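## Task

Remove the red card from the card stand and leave it lying flat on the table; at the end every other card of the stand must still sit in its original pocket, and the stand must be upright with all of its base resting on the table.

## Robot and tools

Robot: two arms, left_arm and right_arm, each with a two-finger parallel gripper and a wrist camera. Base positions in the scene frame: left_arm at (-0.001, +0.295, -0.006) m, right_arm at (-0.003, -0.317, -0.004) m, both nearly unrotated. Joints from base outward: waist (-2.618 to 3.054 rad), shoulder (0.000 to 3.142), elbow (0.000 to 3.142, straight at 2.901), wrist pitch (-1.571 to 1.571), wrist yaw (-1.571 to 1.571), wrist roll (-2.094 to 2.094).

Frame: the scene frame has its origin at table-top height, halfway between the arms, a little behind the near table edge. +x points out over the table, +y toward left_arm's side, +z up. Arm names do not match image left/right. Gripper axes: fingers point along the gripper's +z and close along its y. end_effector_position is the point between the finger pads, just behind the tips; printed positions and orientations may be off by a few cm, more at long reach.

Row layout (used by execute_actions and move): 14 numbers, each in [-1, 1]: left_arm dx, dy, dz, rx, ry, rz, opening, then right_arm's seven in the same order. Both arms always appear. The six pose numbers are an offset (not a pose) from that arm's Hand target as it stood when the action or move began, along scene-frame axes; 1.0 equals 0.6 m for dx/dy/dz and 180 degrees for rx/ry/rz, which together form one rotation vector about the Hand target's position. Every row counts from that same start, not from the row before; issuing the same offset twice moves the arm twice. Sending zeros for all six pose numbers asks the arm for nothing new. Opening is absolute: +1 fully open (about 87 mm between pads), 0 roughly 31 to 49 mm, -1 closed. Always send the opening you want held; a 0 there is a real command.

execute_actions(actions, cameras): actions is a list of actions; each action is a table of up to 15 rows, one per 1/30 s step, the last row held to step 15. Images come only if actions is empty or cameras names them. An empty list also reports the scene number and task. The call ending with all pose numbers zero re-requests the Hand target, which helps a gripper that stopped short.

move(target, speed, blend, opening_speed, blocking, cameras): drives grippers in straight lines toward target, one 14-number row or a list of up to 15 rows, all offsets measured from the Hand targets at the move's start. speed is m/s, 0.002 to 2.9, default 0.25 (turns up to twice that in rad/s), one value or one per target. blend in metres rounds corners in a list; 0 stops at each. opening_speed (0.2 or more, scale units per second) ramps the fingers. A move caps at 10 s of path. It does not avoid obstacles or the other arm; faster moves stray and hit harder. Avoid paths passing near an arm's own base (the elbow may whip around). blocking=false returns early while the move continues. The result adds a move: line, e.g. done, off_target, moving, held, fault, plus limits such as paced (pose clipped) or held (steps withheld).

wait(seconds, cameras): 0 to 3600 s, sends nothing new; a running move continues and may end it early. stop(cameras): brakes a running move. zoom_image(camera, region): closer look at the newest image of cam_high, cam_low, cam_left_wrist or cam_right_wrist; region [x0, y0, x1, y1] in pixels, up to 504 by 504. finished_scene(scene): ends the current scene, giving its number; irreversible, and nothing else should be called in that reply.

Cameras: cam_high and cam_low are fixed on a beam behind the arms, plus the two wrist cameras; all 672x504. Calibration (intrinsics, distortion, T_world_to_cam) is supplied per camera and may be slightly off; wrist camera poses update in results.

Results: per arm end_effector_position (m), end_effector_quat_wxyz, Hand target (your last commanded pose after clipping, which the next offsets count from), joint positions, velocities (may read within noise), torques (offset and noisy; joints 1-3 wrap at ±28 N m), grip_measured on the opening scale, and Tool commands. Friction and weight can leave a gripper short, low or tilted; check after each move and correct. Orientation commands are clipped to 40 degrees from the measured one per step. To grip, command an opening about 0.04 below the grip_measured value at first contact. Force is about 20 N per pad.

Cautions: nothing may fall off the table. Do not drop items, release parts still moving, slam or push hard, or strike fixed fixtures (bar, spacers, plate, low rail). Keep the arms, grippers and wrist cameras from colliding or squeezing each other, and avoid loading camera cables. Motors heat when holding loads, stretched, or pushing unreachably; MOTOR HOT appears at 75 °C, a fold-away fault at 90 °C. Objects may be nudged occasionally. Time passes while you write.

Each tool is called after "Call:" in YAML: its name, and indented under it one key for each argument.

## Session

Call:
execute_actions:
  actions: []

Call:
zoom_image:
  camera: "cam_high"
  region: [70, 180, 600, 420]

Scene clock: 0.00 s.
left_arm: end_effector_position=(+0.3814, +0.2825, +0.0383) grip_measured=+1.000 end_effector_quat_wxyz=(+0.554, -0.049, +0.829, +0.059) | right_arm: end_effector_position=(+0.3775, -0.3363, +0.0632) grip_measured=+1.000 end_effector_quat_wxyz=(+0.583, +0.026, +0.812, +0.002)
Joint positions: left_arm=[-0.136 1.566 0.416 0.74 -0.3 -0.082 1] | right_arm=[-0.072 1.475 0.373 0.769 -0.037 0.021 1]
Joint velocities: within noise
Joint torques (N m): no reading
Heat: left arm: 28 °C; right arm: 28 °C.
Hand target: left_arm +0.3860, +0.2818, +0.0464; +0.564, -0.051, +0.822, +0.057 | right_arm +0.3823, -0.3365, +0.0727; +0.595, +0.026, +0.803, +0.002
Tool commands: left_gripper/opening=+1.0 right_gripper/opening=+1.0
camera_calibration:
cam_left_wrist: T_world_to_cam=[[0.17156, -0.98402, -0.04767, 0.21305], [-0.8897, -0.13398, -0.43645, 0.43214], [0.42309, 0.11729, -0.89846, -0.0113]] pos_world=[0.3527, 0.26887, 0.18861]
cam_right_wrist: T_world_to_cam=[[-0.02616, -0.99844, -0.04926, -0.32268], [-0.89832, 0.0451, -0.43703, 0.41255], [0.43857, 0.03282, -0.8981, 0.04949]] pos_world=[0.34046, -0.3424, 0.20885]

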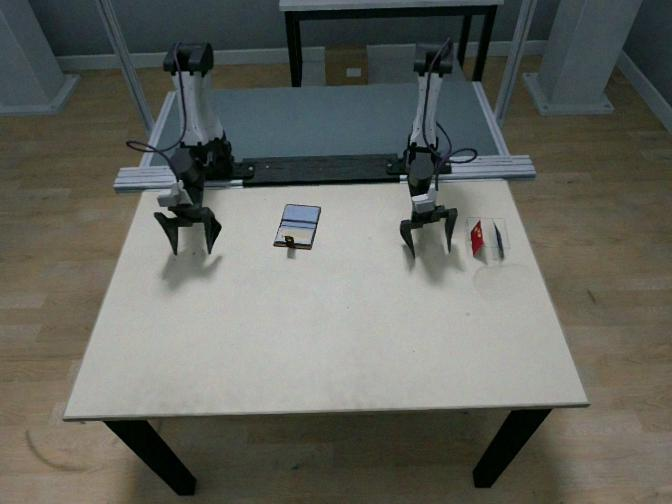

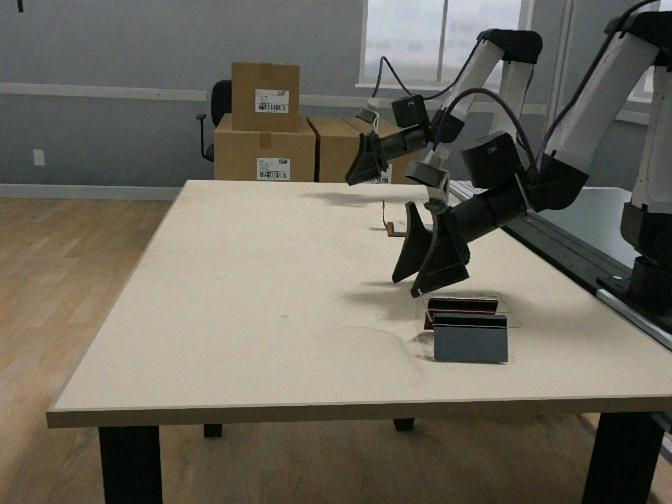

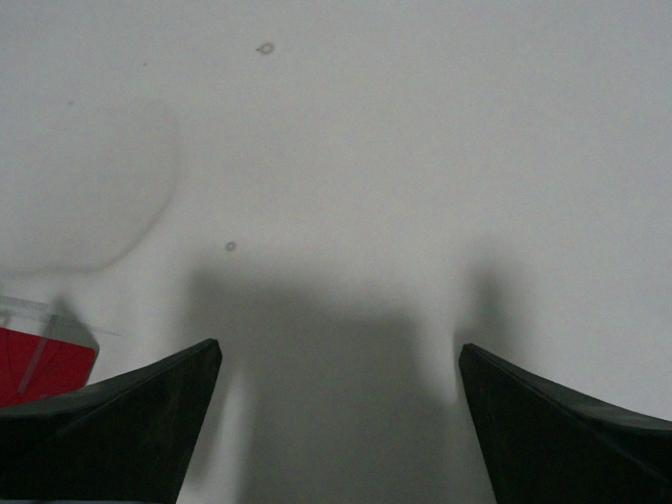

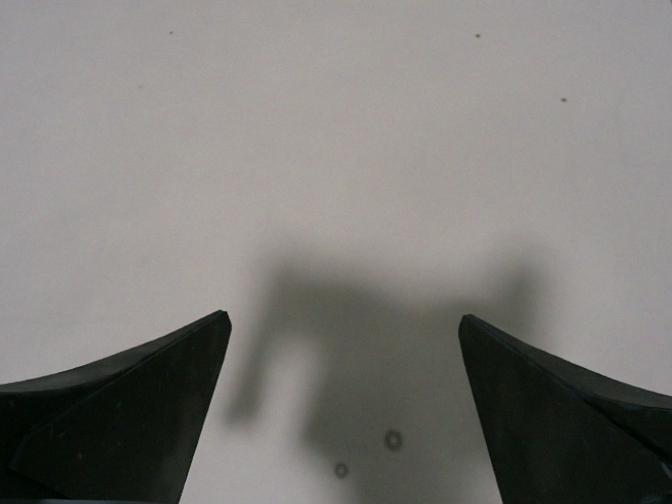

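Region (70, 180, 600, 420) is 530x240 pixels. A region can be at most 504 by 504 pixels.

Call:
zoom_image:
  camera: "cam_high"
  region: [440, 195, 540, 285]

Call:
zoom_image:
  camera: "cam_low"
  region: [390, 270, 540, 380]

Scaled by 5.040.

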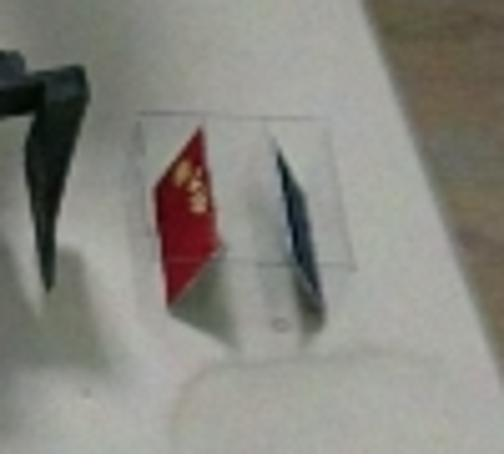

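Scaled by 3.360.

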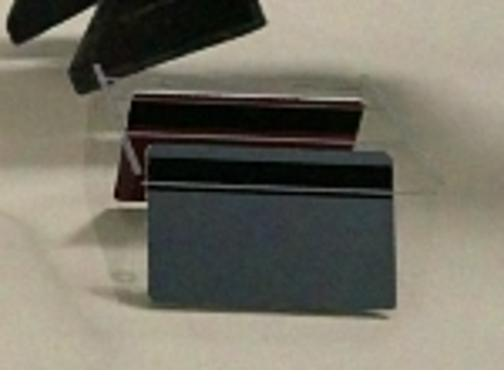

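Call:
move:
  target:
    - [-0.02,0.06,0.17,-0.03,0.07,-0.035,-0.2,0,0,0,0,0,0,1]
    - [-0.085,0.264,0.135,-0.105,0.216,-0.11,-0.2,0,0,0,0,0,0,1]
  blend: 0.03
  speed: 0.35
  cameras: ["cam_high","cam_low","cam_left_wrist"]

Call:
zoom_image:
  camera: "cam_high"
  region: [430, 175, 550, 275]

Call:
zoom_image:
  camera: "cam_low"
  region: [390, 220, 560, 380]

Scene clock: 7.00 s.
left_arm: end_effector_position=(+0.3291, +0.4392, +0.1251) grip_measured=-0.200 end_effector_quat_wxyz=(+0.244, +0.010, +0.957, -0.158) | right_arm: end_effector_position=(+0.3775, -0.3363, +0.0632) grip_measured=+1.000 end_effector_quat_wxyz=(+0.583, +0.026, +0.812, +0.002)
Joint positions: left_arm=[0.636 1.798 1.546 -1.08 0.544 0.566 0.4] | right_arm=[-0.072 1.475 0.373 0.769 -0.037 0.021 1]
Joint torques (N m): left_arm=[-0.51 -8.5 8.62 0.63 0.45 0.18] | right_arm=[0.23 -5.97 6.23 1.93 0.06 0.07]
Heat: left arm: 29 °C; right arm: 29 °C.
Hand target: left_arm +0.3351, +0.4402, +0.1275; +0.246, +0.019, +0.956, -0.157 | right_arm +0.3823, -0.3365, +0.0727; +0.595, +0.026, +0.803, +0.002
Off the commanded pose: left_arm 0.007 m, 1 deg | right_arm 0.011 m, 2 deg.
move: done
cam_left_wrist: T_world_to_cam=[[-0.0806, -0.95709, 0.27836, 0.41073], [-0.96717, 0.14262, 0.21035, 0.26747], [-0.24102, -0.25227, -0.93716, 0.45604]] pos_world=[0.4017, 0.47001, 0.25679]

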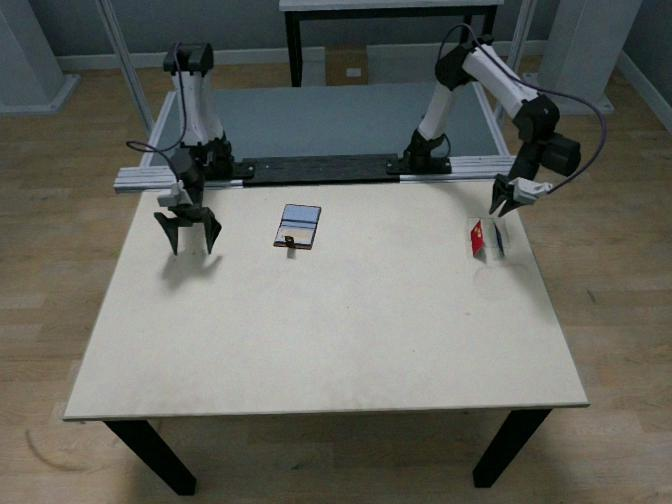

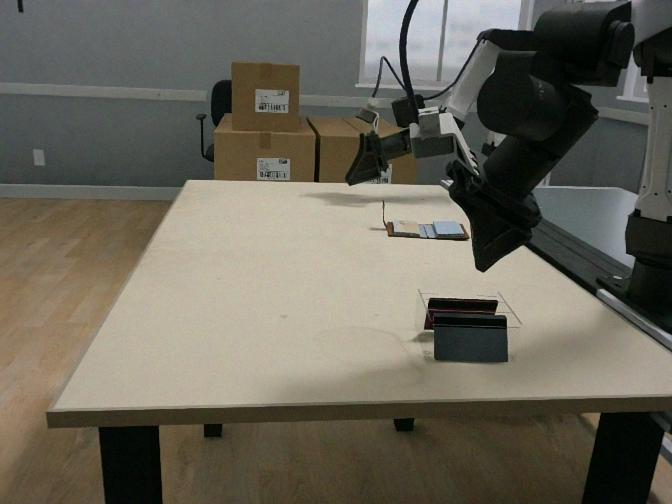

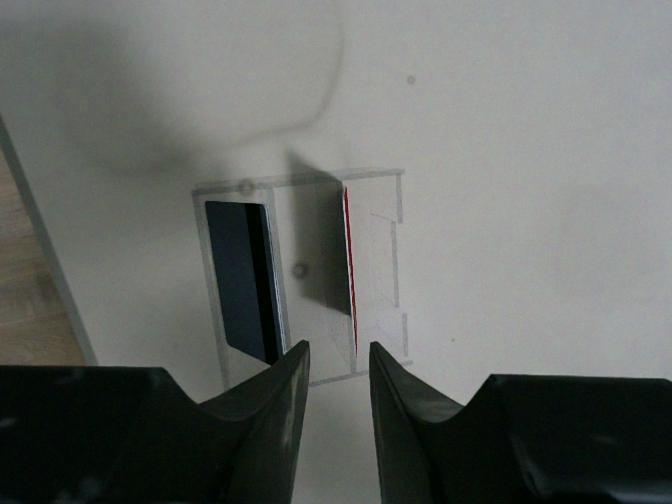

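Scaled by 4.200.

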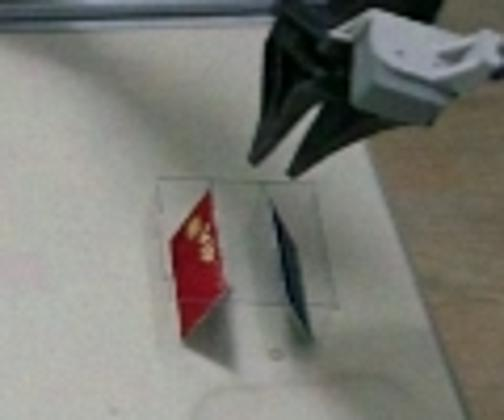

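Scaled by 2.965.

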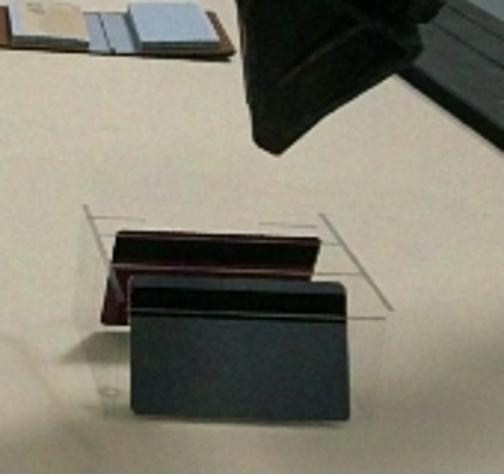

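Call:
move:
  target: [0.01,-0.031,-0.07,0,0,0.017,-0.2,0,0,0,0,0,0,1]
  speed: 0.15
  cameras: ["cam_high","cam_low","cam_left_wrist"]

Call:
zoom_image:
  camera: "cam_high"
  region: [430, 175, 550, 275]

Call:
zoom_image:
  camera: "cam_low"
  region: [390, 220, 560, 380]

Scene clock: 10.93 s.
left_arm: end_effector_position=(+0.3379, +0.4213, +0.0813) grip_measured=-0.200 end_effector_quat_wxyz=(+0.240, -0.009, +0.957, -0.160) | right_arm: end_effector_position=(+0.3775, -0.3363, +0.0632) grip_measured=+1.000 end_effector_quat_wxyz=(+0.583, +0.026, +0.812, +0.002)
Joint positions: left_arm=[0.581 1.798 1.368 -0.868 0.525 0.463 0.4] | right_arm=[-0.072 1.475 0.373 0.769 -0.037 0.021 1]
Joint torques (N m): left_arm=[-0.54 -11.99 5.42 0.97 0.31 -0.06] | right_arm=[0.24 -6 6.22 1.91 0.06 0.05]
Heat: left arm: 29 °C; right arm: 29 °C.
Hand target: left_arm +0.3410, +0.4216, +0.0854; +0.250, -0.006, +0.956, -0.151 | right_arm +0.3823, -0.3365, +0.0727; +0.595, +0.026, +0.803, +0.002
Off the commanded pose: left_arm 0.005 m, 2 deg | right_arm 0.011 m, 2 deg.
move: done
cam_left_wrist: T_world_to_cam=[[-0.04306, -0.95551, 0.29181, 0.39212], [-0.9688, 0.11129, 0.22145, 0.30067], [-0.24407, -0.27317, -0.93049, 0.42192]] pos_world=[0.41115, 0.45647, 0.21158]

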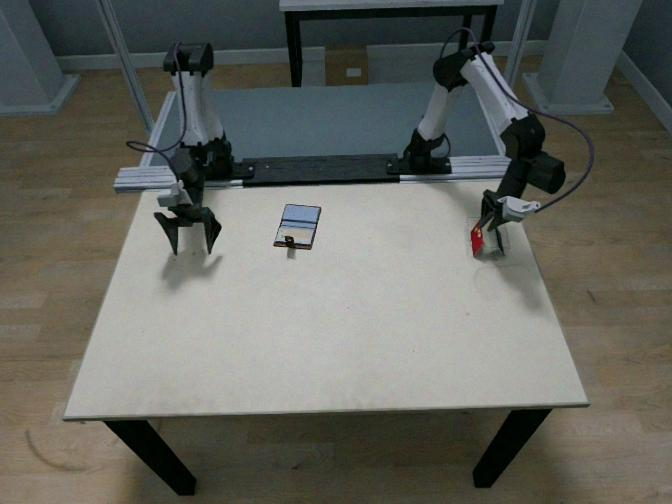

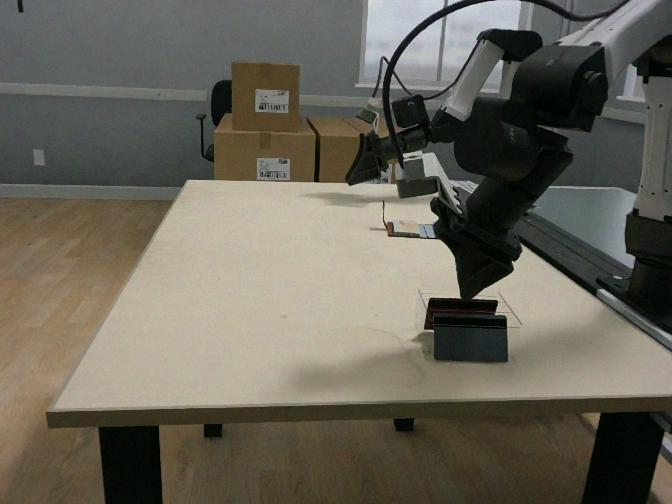

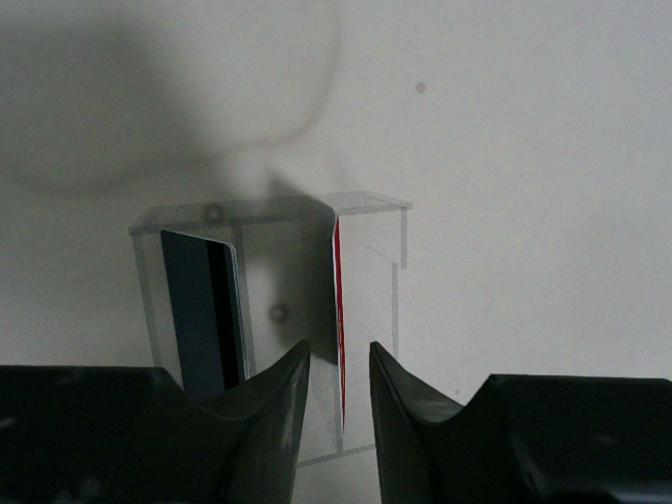

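Scaled by 4.200.

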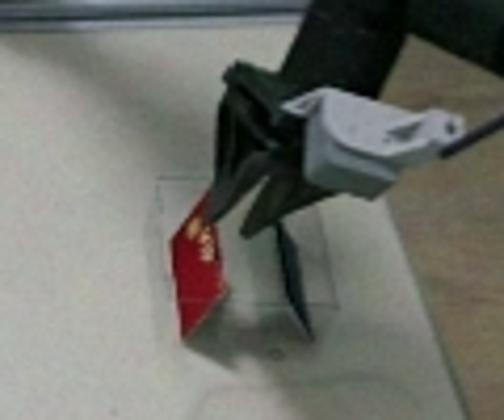

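Scaled by 2.965.

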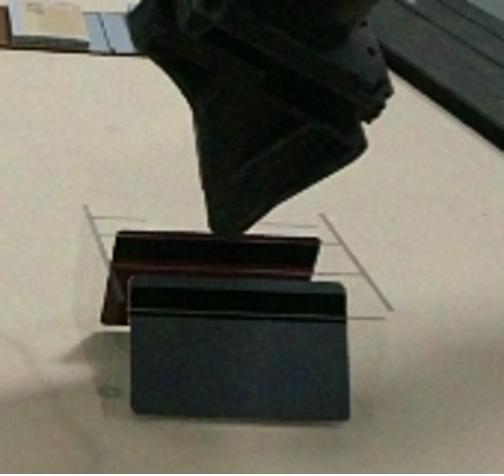

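Call:
move:
  target: [0.003,-0.009,-0.029,0,0,0,-0.2,0,0,0,0,0,0,1]
  speed: 0.1

Call:
move:
  target: [0,0,0,0,0,0,-0.7,0,0,0,0,0,0,1]
  opening_speed: 0.8
  cameras: ["cam_high","cam_low","cam_left_wrist"]

Call:
zoom_image:
  camera: "cam_high"
  region: [430, 175, 550, 275]

Call:
zoom_image:
  camera: "cam_low"
  region: [390, 220, 560, 380]

Scene clock: 13.10 s.
left_arm: end_effector_position=(+0.3397, +0.4161, +0.0663) grip_measured=-0.200 end_effector_quat_wxyz=(+0.243, -0.008, +0.957, -0.158) | right_arm: end_effector_position=(+0.3775, -0.3363, +0.0632) grip_measured=+1.000 end_effector_quat_wxyz=(+0.583, +0.026, +0.812, +0.002)
Joint positions: left_arm=[0.565 1.798 1.306 -0.79 0.52 0.445 0.4] | right_arm=[-0.072 1.475 0.373 0.769 -0.037 0.021 1]
Joint torques (N m): left_arm=[-0.31 -11.15 5.48 1.04 0.33 -0.01] | right_arm=[0.29 -5.89 6.15 1.89 0.09 0.08]
Heat: left arm: 30 °C; right arm: 29 °C.
Hand target: left_arm +0.3428, +0.4163, +0.0680; +0.250, -0.006, +0.956, -0.151 | right_arm +0.3823, -0.3365, +0.0727; +0.595, +0.026, +0.803, +0.002
Off the commanded pose: left_arm 0.004 m, 1 deg | right_arm 0.011 m, 2 deg.
move: done

Scene clock: 13.97 s.
left_arm: end_effector_position=(+0.3402, +0.4171, +0.0661) grip_measured=-0.657 end_effector_quat_wxyz=(+0.244, -0.009, +0.957, -0.155) | right_arm: end_effector_position=(+0.3775, -0.3363, +0.0632) grip_measured=+1.000 end_effector_quat_wxyz=(+0.583, +0.026, +0.812, +0.002)
Joint positions: left_arm=[0.565 1.798 1.306 -0.786 0.516 0.444 0.171] | right_arm=[-0.072 1.475 0.373 0.769 -0.037 0.021 1]
Joint torques (N m): left_arm=[-0.35 -11.23 5.53 0.96 0.33 -0.03] | right_arm=[0.24 -5.89 6.16 1.95 0.09 0.07]
Heat: left arm: 30 °C; right arm: 29 °C.
Hand target: left_arm +0.3429, +0.4163, +0.0681; +0.250, -0.006, +0.956, -0.151 | right_arm +0.3823, -0.3365, +0.0727; +0.595, +0.026, +0.803, +0.002
Off the commanded pose: left_arm 0.003 m, 1 deg | right_arm 0.011 m, 2 deg.
move: done
cam_left_wrist: T_world_to_cam=[[-0.04307, -0.95807, 0.28327, 0.39424], [-0.97046, 0.10749, 0.21599, 0.30925], [-0.23738, -0.2656, -0.9344, 0.40203]] pos_world=[0.41253, 0.45125, 0.19719]

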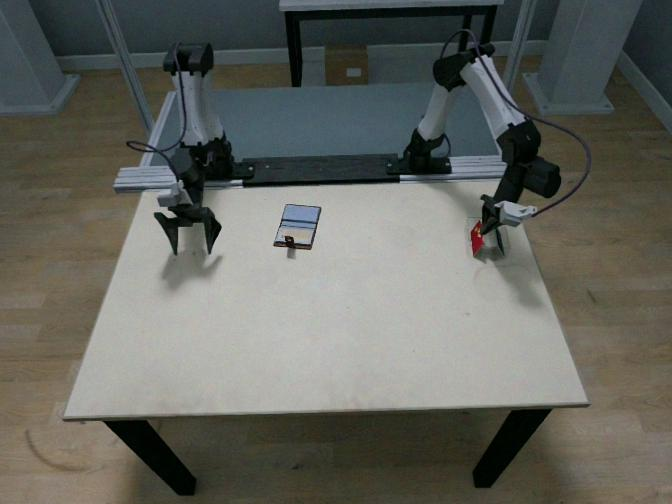

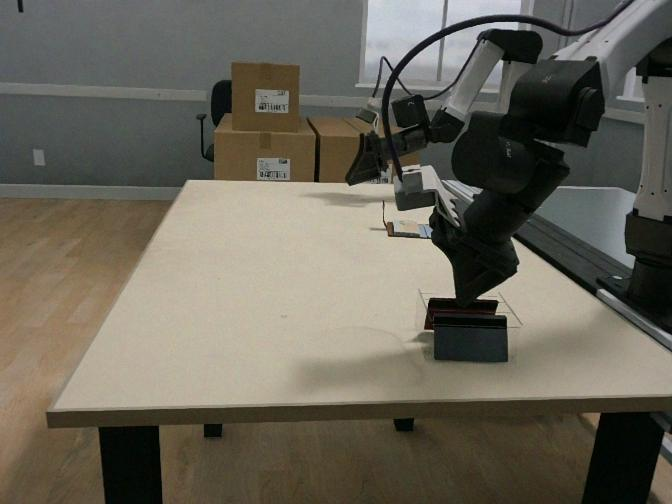

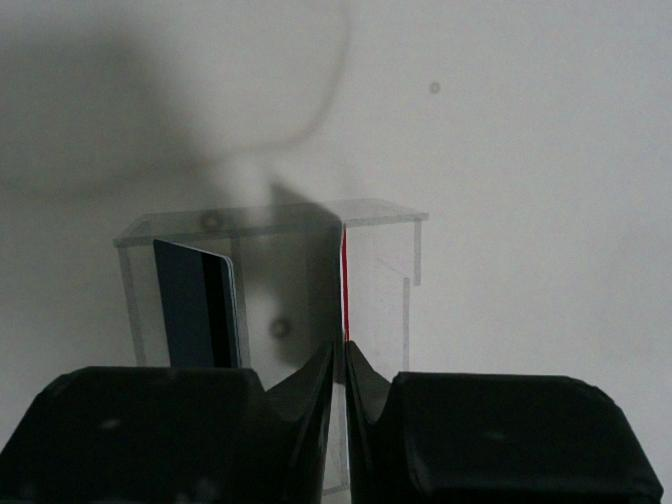

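Scaled by 4.200.

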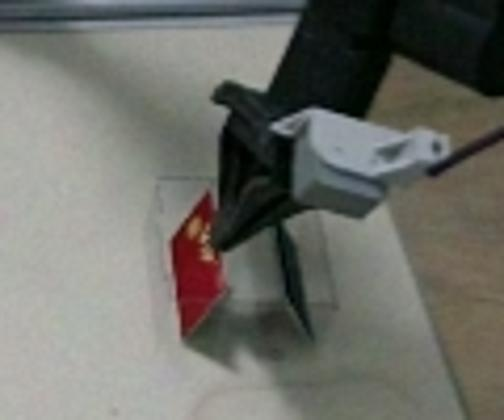

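Scaled by 2.965.

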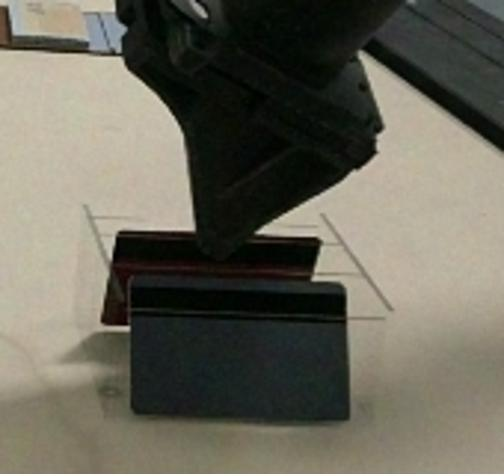

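Call:
move:
  target: [0,-0.002,-0.007,0,0,0,-0.6,0,0,0,0,0,0,1]
  speed: 0.05

Call:
move:
  target: [0,0,0,0,0,0,-1,0,0,0,0,0,0,1]
  opening_speed: 0.6

Call:
move:
  target: [0,0.01,0.035,0,0,0,-1,0,0,0,0,0,0,1]
  speed: 0.06
  cameras: ["cam_high","cam_low","cam_left_wrist"]

Call:
zoom_image:
  camera: "cam_low"
  region: [390, 220, 560, 380]

Scene clock: 15.87 s.
left_arm: end_effector_position=(+0.3402, +0.4168, +0.0638) grip_measured=-0.600 end_effector_quat_wxyz=(+0.244, -0.011, +0.957, -0.155) | right_arm: end_effector_position=(+0.3775, -0.3363, +0.0632) grip_measured=+1.000 end_effector_quat_wxyz=(+0.583, +0.026, +0.812, +0.002)
Joint positions: left_arm=[0.565 1.798 1.295 -0.773 0.516 0.439 0.2] | right_arm=[-0.072 1.475 0.373 0.769 -0.037 0.021 1]
Joint torques (N m): left_arm=[-0.91 -11.02 5.15 1.03 0.34 0.04] | right_arm=[0.2 -5.93 6.12 1.92 0.06 0.08]
Heat: left arm: 30 °C; right arm: 29 °C.
Hand target: left_arm +0.3428, +0.4151, +0.0638; +0.250, -0.006, +0.956, -0.151 | right_arm +0.3823, -0.3365, +0.0727; +0.595, +0.026, +0.803, +0.002
Off the commanded pose: left_arm 0.003 m, 1 deg | right_arm 0.011 m, 2 deg.
move: done

Scene clock: 16.73 s.
left_arm: end_effector_position=(+0.3402, +0.4168, +0.0638) grip_measured=-0.631 end_effector_quat_wxyz=(+0.244, -0.011, +0.957, -0.155) | right_arm: end_effector_position=(+0.3775, -0.3363, +0.0632) grip_measured=+1.000 end_effector_quat_wxyz=(+0.583, +0.026, +0.812, +0.002)
Joint positions: left_arm=[0.565 1.798 1.295 -0.773 0.516 0.438 0.185] | right_arm=[-0.072 1.475 0.373 0.769 -0.037 0.021 1]
Joint torques (N m): left_arm=[-0.59 -11.04 5.04 1.03 0.32 0.01] | right_arm=[0.09 -5.93 6.15 1.92 0.07 0.07]
Heat: left arm: 30 °C; right arm: 29 °C.
Hand target: left_arm +0.3429, +0.4152, +0.0639; +0.251, -0.006, +0.956, -0.151 | right_arm +0.3823, -0.3365, +0.0727; +0.595, +0.026, +0.803, +0.002
Off the commanded pose: left_arm 0.003 m, 1 deg | right_arm 0.011 m, 2 deg.
move: done

Scene clock: 17.87 s.
left_arm: end_effector_position=(+0.3364, +0.4152, +0.0708) grip_measured=-0.648 end_effector_quat_wxyz=(+0.233, -0.013, +0.959, -0.160) | right_arm: end_effector_position=(+0.3775, -0.3363, +0.0632) grip_measured=+1.000 end_effector_quat_wxyz=(+0.583, +0.026, +0.812, +0.002)
Joint positions: left_arm=[0.565 1.798 1.328 -0.832 0.513 0.443 0.176] | right_arm=[-0.072 1.475 0.373 0.769 -0.037 0.021 1]
Joint torques (N m): left_arm=[0.39 -11.74 8.51 0.69 0.42 0.14] | right_arm=[0.24 -5.87 6.28 1.93 0.09 0.07]
Heat: left arm: 30 °C; right arm: 29 °C.
Hand target: left_arm +0.3428, +0.4211, +0.0848; +0.250, -0.006, +0.956, -0.151 | right_arm +0.3823, -0.3365, +0.0727; +0.595, +0.026, +0.803, +0.002
Off the commanded pose: left_arm 0.017 m, 2 deg | right_arm 0.011 m, 2 deg.
move: off_target (left_arm)
cam_left_wrist: T_world_to_cam=[[-0.03509, -0.95512, 0.29415, 0.38629], [-0.96569, 0.10819, 0.23609, 0.30141], [-0.25732, -0.27577, -0.92614, 0.41534]] pos_world=[0.41149, 0.45088, 0.19987]

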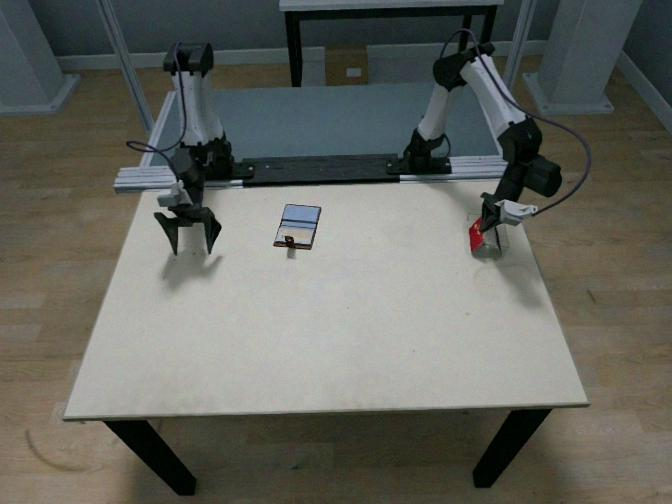

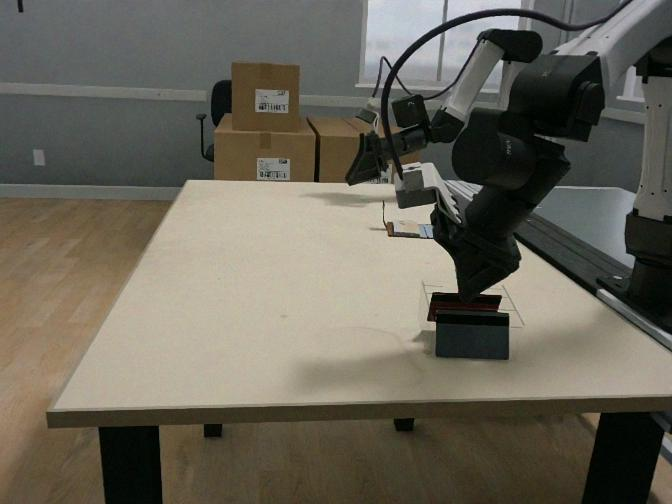

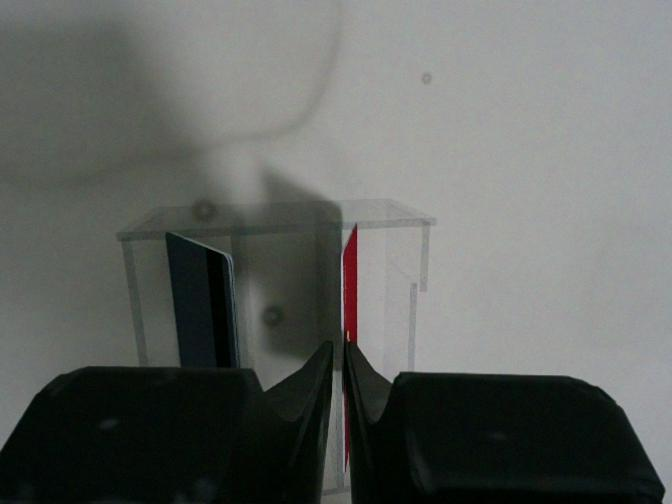

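Scaled by 2.965.

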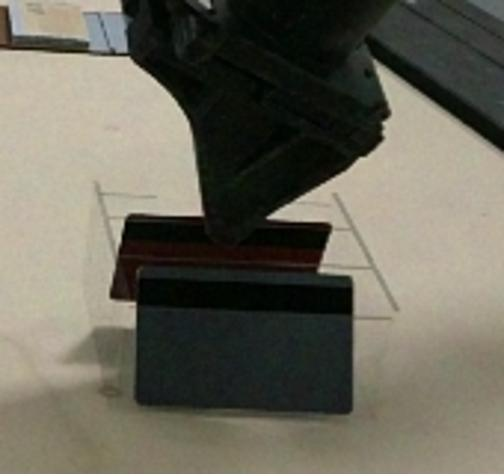

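Call:
move:
  target: [0,-0.01,-0.036,0,0,0,-1,0,0,0,0,0,0,1]
  speed: 0.05

Call:
move:
  target: [0,0,0,0,0,0,-0.4,0,0,0,0,0,0,1]
  opening_speed: 0.5
  cameras: ["cam_high","cam_low","cam_left_wrist"]

Call:
zoom_image:
  camera: "cam_low"
  region: [400, 260, 540, 380]

Call:
zoom_image:
  camera: "cam_left_wrist"
  region: [200, 180, 450, 504]

Scene clock: 20.43 s.
left_arm: end_effector_position=(+0.3397, +0.4161, +0.0638) grip_measured=-0.635 end_effector_quat_wxyz=(+0.242, -0.010, +0.958, -0.155) | right_arm: end_effector_position=(+0.3775, -0.3363, +0.0632) grip_measured=+1.000 end_effector_quat_wxyz=(+0.583, +0.026, +0.812, +0.002)
Joint positions: left_arm=[0.562 1.798 1.297 -0.778 0.513 0.439 0.183] | right_arm=[-0.072 1.475 0.373 0.769 -0.037 0.021 1]
Joint torques (N m): left_arm=[-0.61 -10.8 4.67 1.04 0.31 -0.01] | right_arm=[0.23 -5.93 6.24 1.94 0.08 0.08]
Heat: left arm: 31 °C; right arm: 30 °C.
Hand target: left_arm +0.3428, +0.4150, +0.0632; +0.250, -0.006, +0.956, -0.151 | right_arm +0.3823, -0.3365, +0.0727; +0.595, +0.026, +0.803, +0.002
Off the commanded pose: left_arm 0.003 m, 1 deg | right_arm 0.011 m, 2 deg.
move: done

Scene clock: 21.97 s.
left_arm: end_effector_position=(+0.3392, +0.4158, +0.0616) grip_measured=-0.401 end_effector_quat_wxyz=(+0.242, -0.011, +0.958, -0.155) | right_arm: end_effector_position=(+0.3775, -0.3363, +0.0632) grip_measured=+1.000 end_effector_quat_wxyz=(+0.583, +0.026, +0.812, +0.002)
Joint positions: left_arm=[0.562 1.798 1.288 -0.769 0.513 0.439 0.299] | right_arm=[-0.072 1.475 0.373 0.769 -0.037 0.021 1]
Joint torques (N m): left_arm=[-0.42 -10.77 5.42 1.02 0.38 0.01] | right_arm=[0.24 -5.86 6.08 1.93 0.06 0.07]
Heat: left arm: 31 °C; right arm: 30 °C.
Hand target: left_arm +0.3429, +0.4151, +0.0632; +0.250, -0.006, +0.956, -0.151 | right_arm +0.3823, -0.3365, +0.0727; +0.595, +0.026, +0.803, +0.002
Off the commanded pose: left_arm 0.004 m, 1 deg | right_arm 0.011 m, 2 deg.
move: done
cam_left_wrist: T_world_to_cam=[[-0.039, -0.95802, 0.28405, 0.39274], [-0.97008, 0.10448, 0.21917, 0.31028], [-0.23965, -0.267, -0.93342, 0.39859]] pos_world=[0.41184, 0.45025, 0.19249]

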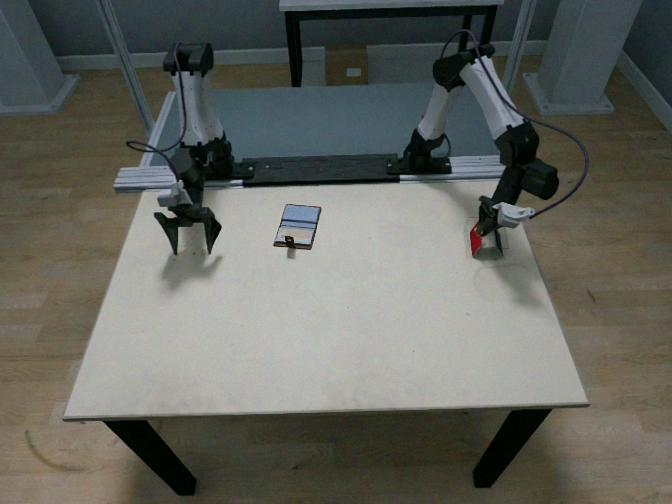

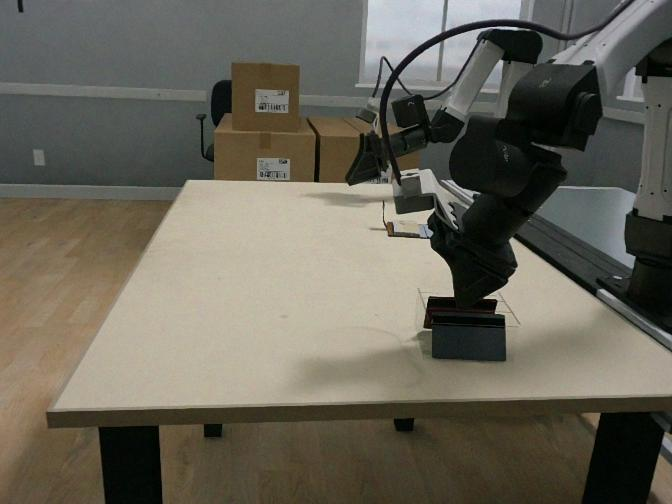

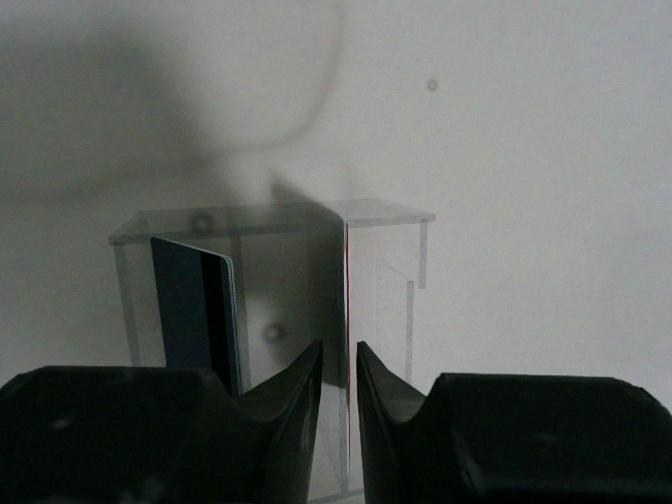

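Scaled by 3.600.

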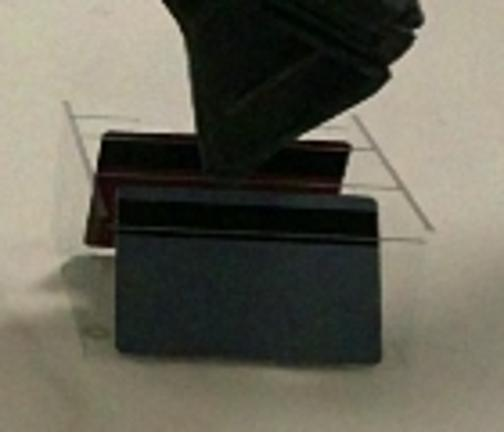

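Scaled by 1.556.

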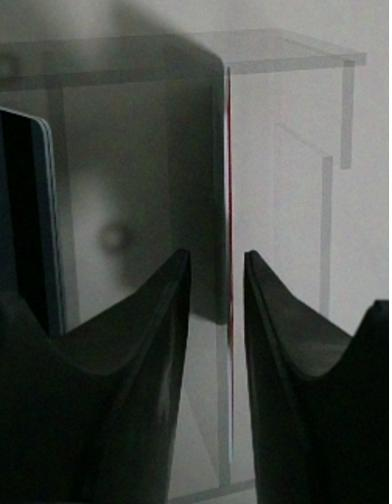

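Call:
move:
  target: [0.002,0.003,0.0125,0,0,0,-0.4,0,0,0,0,0,0,1]
  speed: 0.05

Call:
move:
  target: [0,0,0,0,0,0,-1,0,0,0,0,0,0,1]
  opening_speed: 0.5
  cameras: ["cam_low","cam_left_wrist"]

Call:
zoom_image:
  camera: "cam_low"
  region: [400, 260, 540, 380]

Scene clock: 24.27 s.
left_arm: end_effector_position=(+0.3385, +0.4154, +0.0615) grip_measured=-0.400 end_effector_quat_wxyz=(+0.241, -0.011, +0.958, -0.156) | right_arm: end_effector_position=(+0.3775, -0.3363, +0.0632) grip_measured=+1.000 end_effector_quat_wxyz=(+0.583, +0.026, +0.812, +0.002)
Joint positions: left_arm=[0.562 1.798 1.288 -0.772 0.513 0.439 0.3] | right_arm=[-0.072 1.475 0.373 0.769 -0.037 0.021 1]
Joint torques (N m): left_arm=[-0.16 -10.96 7.97 0.71 0.32 0.02] | right_arm=[0.23 -5.89 6.19 1.92 0.09 0.06]
Heat: left arm: 31 °C; right arm: 30 °C.
Hand target: left_arm +0.3441, +0.4169, +0.0707; +0.250, -0.006, +0.956, -0.151 | right_arm +0.3823, -0.3365, +0.0727; +0.595, +0.026, +0.803, +0.002
Off the commanded pose: left_arm 0.011 m, 1 deg | right_arm 0.011 m, 2 deg.
move: off_target (left_arm)

Scene clock: 25.67 s.
left_arm: end_effector_position=(+0.3383, +0.4152, +0.0615) grip_measured=-0.604 end_effector_quat_wxyz=(+0.240, -0.011, +0.958, -0.156) | right_arm: end_effector_position=(+0.3775, -0.3363, +0.0632) grip_measured=+1.000 end_effector_quat_wxyz=(+0.583, +0.026, +0.812, +0.002)
Joint positions: left_arm=[0.562 1.798 1.288 -0.773 0.513 0.439 0.198] | right_arm=[-0.072 1.475 0.373 0.769 -0.037 0.021 1]
Joint torques (N m): left_arm=[-0.46 -10.85 7.79 0.71 0.4 0.01] | right_arm=[0.2 -5.87 6.26 1.91 0.09 0.06]
Heat: left arm: 31 °C; right arm: 30 °C.
Hand target: left_arm +0.3441, +0.4169, +0.0707; +0.250, -0.006, +0.956, -0.151 | right_arm +0.3823, -0.3365, +0.0727; +0.595, +0.026, +0.803, +0.002
Off the commanded pose: left_arm 0.011 m, 1 deg | right_arm 0.011 m, 2 deg.
move: done
cam_left_wrist: T_world_to_cam=[[-0.03788, -0.95735, 0.28643, 0.39146], [-0.9692, 0.105, 0.22275, 0.30876], [-0.24333, -0.26918, -0.93185, 0.40016]] pos_world=[0.41145, 0.45006, 0.19198]

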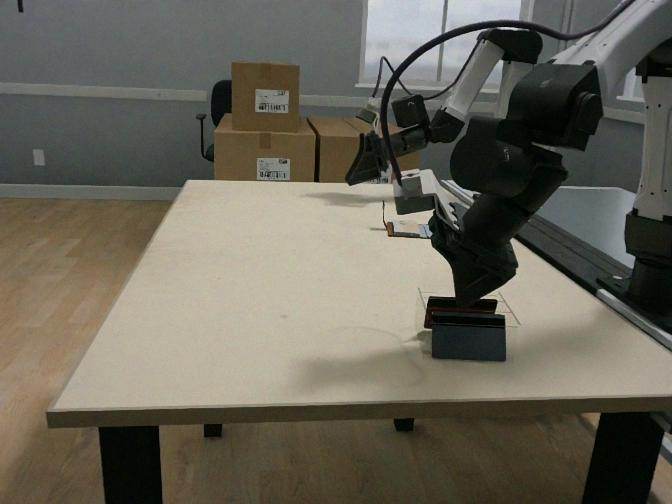

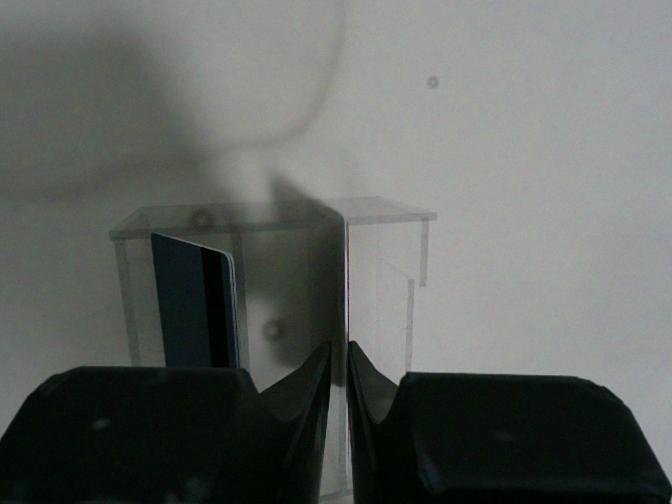

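Scaled by 3.600.

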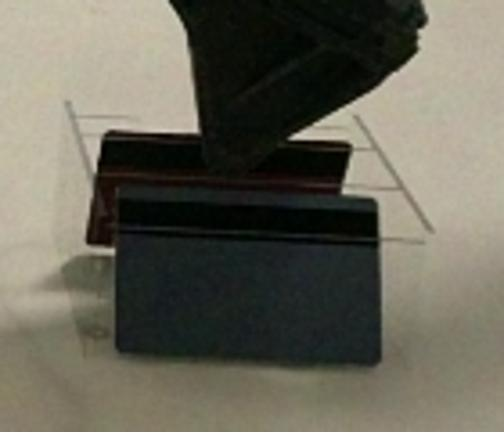

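Call:
move:
  target: [0,0,0,0,0,0,-0.4,0,0,0,0,0,0,1]
  opening_speed: 0.8

Call:
move:
  target: [0,0.005,0.013,0,0,0,-0.4,0,0,0,0,0,0,1]
  speed: 0.06

Call:
move:
  target: [0,0,0,0,0,0,-1,0,0,0,0,0,0,1]
  opening_speed: 0.5
  cameras: ["cam_low","cam_left_wrist"]

Call:
zoom_image:
  camera: "cam_low"
  region: [400, 260, 540, 380]

Scene clock: 29.03 s.
left_arm: end_effector_position=(+0.3382, +0.4152, +0.0615) grip_measured=-0.401 end_effector_quat_wxyz=(+0.240, -0.011, +0.958, -0.156) | right_arm: end_effector_position=(+0.3775, -0.3363, +0.0632) grip_measured=+1.000 end_effector_quat_wxyz=(+0.583, +0.026, +0.812, +0.002)
Joint positions: left_arm=[0.562 1.798 1.288 -0.774 0.513 0.439 0.299] | right_arm=[-0.072 1.475 0.373 0.769 -0.037 0.021 1]
Joint torques (N m): left_arm=[-0.18 -10.91 7.87 0.75 0.36 0.04] | right_arm=[0.28 -5.83 6.27 1.91 0.07 0.05]
Heat: left arm: 32 °C; right arm: 30 °C.
Hand target: left_arm +0.3441, +0.4169, +0.0707; +0.250, -0.006, +0.956, -0.151 | right_arm +0.3823, -0.3365, +0.0727; +0.595, +0.026, +0.803, +0.002
Off the commanded pose: left_arm 0.011 m, 1 deg | right_arm 0.011 m, 2 deg.
move: done

Scene clock: 29.90 s.
left_arm: end_effector_position=(+0.3376, +0.4149, +0.0672) grip_measured=-0.400 end_effector_quat_wxyz=(+0.236, -0.012, +0.959, -0.159) | right_arm: end_effector_position=(+0.3775, -0.3363, +0.0632) grip_measured=+1.000 end_effector_quat_wxyz=(+0.583, +0.026, +0.812, +0.002)
Joint positions: left_arm=[0.562 1.798 1.313 -0.808 0.513 0.439 0.3] | right_arm=[-0.072 1.475 0.373 0.769 -0.037 0.021 1]
Joint torques (N m): left_arm=[0.5 -11.14 8.36 0.74 0.43 0.08] | right_arm=[0.29 -5.89 6.27 1.92 0.07 0.07]
Heat: left arm: 32 °C; right arm: 30 °C.
Hand target: left_arm +0.3440, +0.4198, +0.0785; +0.250, -0.006, +0.956, -0.151 | right_arm +0.3823, -0.3365, +0.0727; +0.595, +0.026, +0.803, +0.002
Off the commanded pose: left_arm 0.014 m, 2 deg | right_arm 0.011 m, 2 deg.
move: off_target (left_arm)

Scene clock: 31.30 s.
left_arm: end_effector_position=(+0.3380, +0.4152, +0.0678) grip_measured=-0.673 end_effector_quat_wxyz=(+0.237, -0.011, +0.959, -0.158) | right_arm: end_effector_position=(+0.3775, -0.3363, +0.0632) grip_measured=+1.000 end_effector_quat_wxyz=(+0.583, +0.026, +0.812, +0.002)
Joint positions: left_arm=[0.562 1.798 1.315 -0.809 0.513 0.441 0.163] | right_arm=[-0.072 1.475 0.373 0.769 -0.037 0.021 1]
Joint torques (N m): left_arm=[0.42 -11.02 8.44 0.68 0.42 0.13] | right_arm=[0.21 -5.9 6.27 1.92 0.07 0.08]
Heat: left arm: 32 °C; right arm: 30 °C.
Hand target: left_arm +0.3440, +0.4198, +0.0785; +0.250, -0.006, +0.956, -0.151 | right_arm +0.3823, -0.3365, +0.0727; +0.595, +0.026, +0.803, +0.002
Off the commanded pose: left_arm 0.013 m, 2 deg | right_arm 0.011 m, 2 deg.
move: done
cam_left_wrist: T_world_to_cam=[[-0.0377, -0.9563, 0.28995, 0.38882], [-0.96745, 0.10758, 0.22904, 0.30504], [-0.25023, -0.27187, -0.92923, 0.40924]] pos_world=[0.41217, 0.45027, 0.19768]

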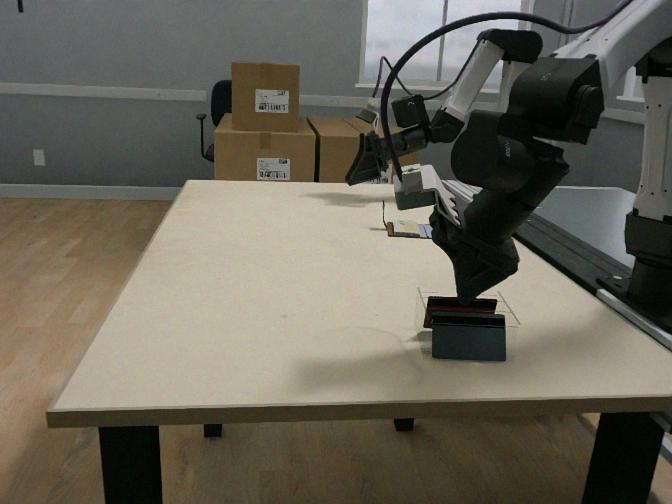

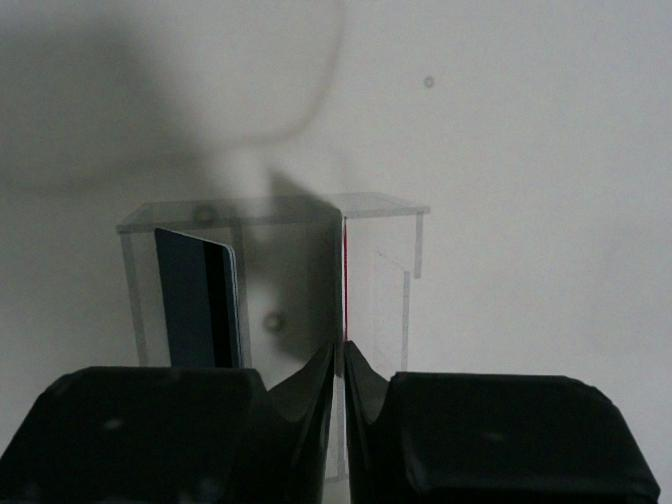

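Scaled by 3.600.

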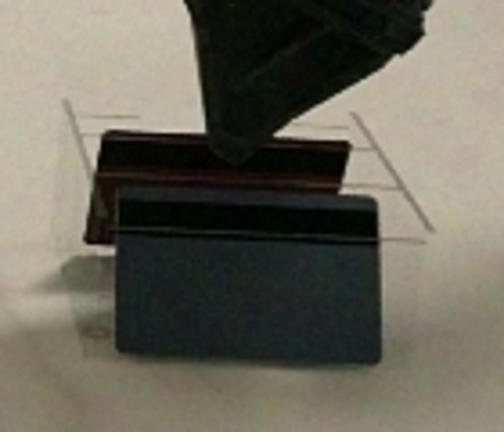

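Call:
move:
  target:
    - [0,0,0,0,0,0,-0.4,0,0,0,0,0,0,1]
    - [0,0.004,0.016,0,0,0,-1,0,0,0,0,0,0,1]
  speed: 0.08
  opening_speed: 0.8
  cameras: ["cam_low"]

Scene clock: 37.63 s.
left_arm: end_effector_position=(+0.3383, +0.4154, +0.0761) grip_measured=-0.994 end_effector_quat_wxyz=(+0.234, -0.012, +0.959, -0.160) | right_arm: end_effector_position=(+0.3775, -0.3363, +0.0632) grip_measured=+1.000 end_effector_quat_wxyz=(+0.583, +0.026, +0.812, +0.002)
Joint positions: left_arm=[0.562 1.798 1.35 -0.851 0.513 0.442 0.003] | right_arm=[-0.072 1.475 0.373 0.769 -0.037 0.021 1]
Joint torques (N m): left_arm=[0.92 -11.32 8.47 0.71 0.37 0.13] | right_arm=[0.2 -5.81 6.2 1.9 0.08 0.08]
Heat: left arm: 33 °C; right arm: 30 °C.
Hand target: left_arm +0.3440, +0.4222, +0.0881; +0.250, -0.006, +0.956, -0.151 | right_arm +0.3823, -0.3365, +0.0727; +0.595, +0.026, +0.803, +0.002
Off the commanded pose: left_arm 0.015 m, 2 deg | right_arm 0.011 m, 2 deg.
move: off_target (left_arm); target 2's new opening was sent with left_arm's hand 0.015 m and 2 deg from that target

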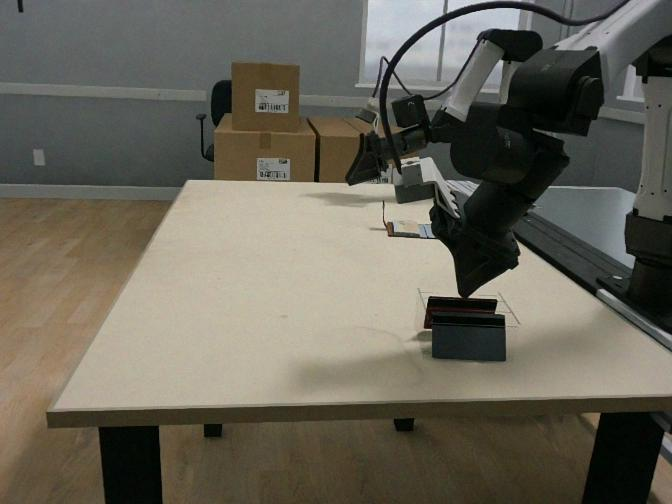

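Call:
move:
  target:
    - [0,0,0,0,0,0,-0.4,0,0,0,0,0,0,1]
    - [0,-0.002,-0.012,0,0,0,-1,0,0,0,0,0,0,1]
  speed: 0.08
  opening_speed: 0.8
  cameras: ["cam_low", "cam_high"]

Call:
zoom_image:
  camera: "cam_low"
  region: [390, 220, 560, 380]

Call:
zoom_image:
  camera: "cam_high"
  region: [430, 175, 550, 275]

Scene clock: 40.77 s.
left_arm: end_effector_position=(+0.3387, +0.4156, +0.0762) grip_measured=-0.994 end_effector_quat_wxyz=(+0.235, -0.011, +0.959, -0.159) | right_arm: end_effector_position=(+0.3775, -0.3363, +0.0632) grip_measured=+1.000 end_effector_quat_wxyz=(+0.583, +0.026, +0.812, +0.002)
Joint positions: left_arm=[0.562 1.798 1.35 -0.848 0.513 0.442 0.003] | right_arm=[-0.072 1.475 0.373 0.769 -0.037 0.021 1]
Joint velocities: left_arm=[-0.012 -0.017 -0.002 -0.081 -0.022 -0.007 -0.077] | right_arm=[within noise]
Joint torques (N m): left_arm=[0.65 -10.85 6.57 0.98 0.42 0.14] | right_arm=[0.17 -5.89 6.22 1.93 0.08 0.08]
Heat: left arm: 33 °C; right arm: 31 °C.
Hand target: left_arm +0.3441, +0.4211, +0.0809; +0.250, -0.006, +0.956, -0.151 | right_arm +0.3823, -0.3365, +0.0727; +0.595, +0.026, +0.803, +0.002
Off the commanded pose: left_arm 0.009 m, 2 deg | right_arm 0.011 m, 2 deg.
move: done
Images, in order (width x height): cam_high 672x504, cam_low 672x504.

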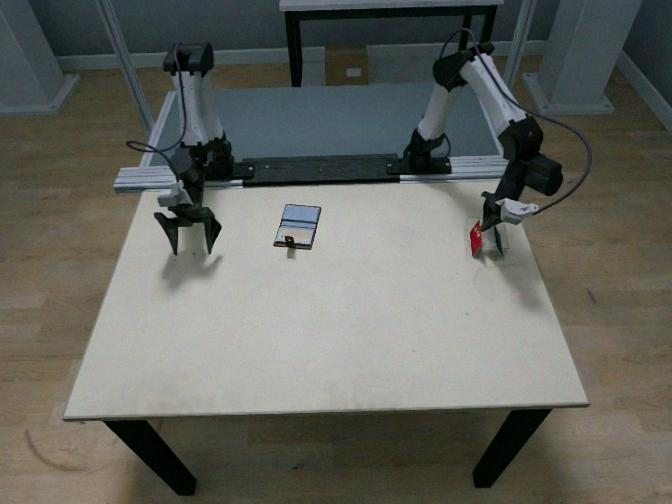

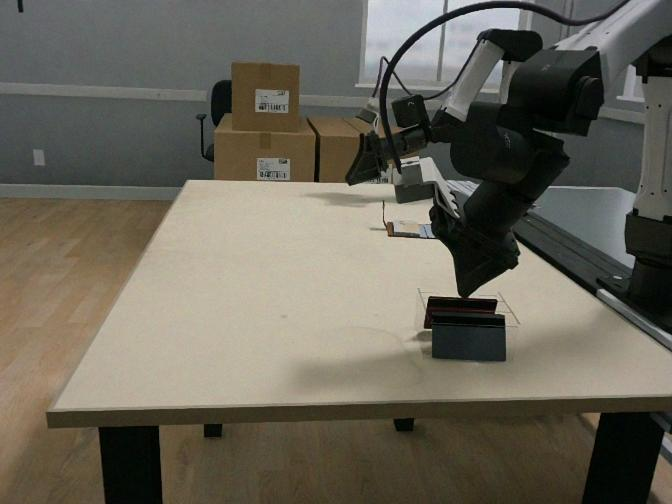

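Scaled by 2.965.

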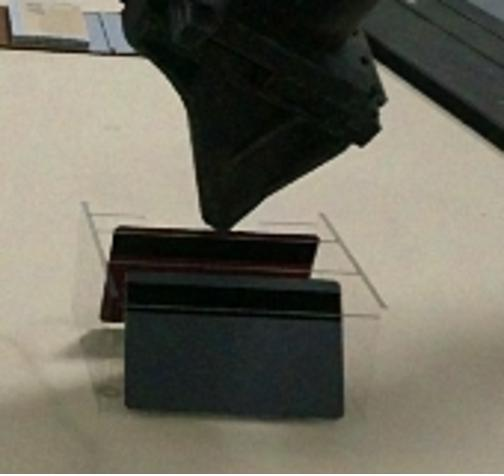

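Scaled by 4.200.

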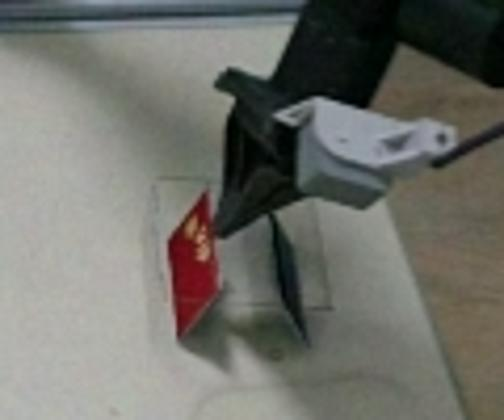

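Call:
move:
  target:
    - [0,0,0,0,0,0,-0.4,0,0,0,0,0,0,1]
    - [0,-0.001,-0.016,0,0,0,-1,0,0,0,0,0,0,1]
  speed: 0.08
  opening_speed: 0.8

Scene clock: 44.43 s.
left_arm: end_effector_position=(+0.3421, +0.4176, +0.0725) grip_measured=-0.796 end_effector_quat_wxyz=(+0.244, -0.009, +0.957, -0.154) | right_arm: end_effector_position=(+0.3775, -0.3363, +0.0632) grip_measured=+1.000 end_effector_quat_wxyz=(+0.583, +0.026, +0.812, +0.002)
Joint positions: left_arm=[0.562 1.798 1.332 -0.81 0.514 0.442 0.102] | right_arm=[-0.072 1.475 0.373 0.769 -0.037 0.021 1]
Joint torques (N m): left_arm=[0.54 -10.19 5.53 1.04 0.35 0.07] | right_arm=[0.17 -6.06 6.15 1.92 0.06 0.1]
Heat: left arm: 33 °C; right arm: 31 °C.
Hand target: left_arm +0.3440, +0.4205, +0.0713; +0.250, -0.006, +0.956, -0.151 | right_arm +0.3823, -0.3365, +0.0727; +0.595, +0.026, +0.803, +0.002
Off the commanded pose: left_arm 0.004 m, 1 deg | right_arm 0.011 m, 2 deg.
move: done


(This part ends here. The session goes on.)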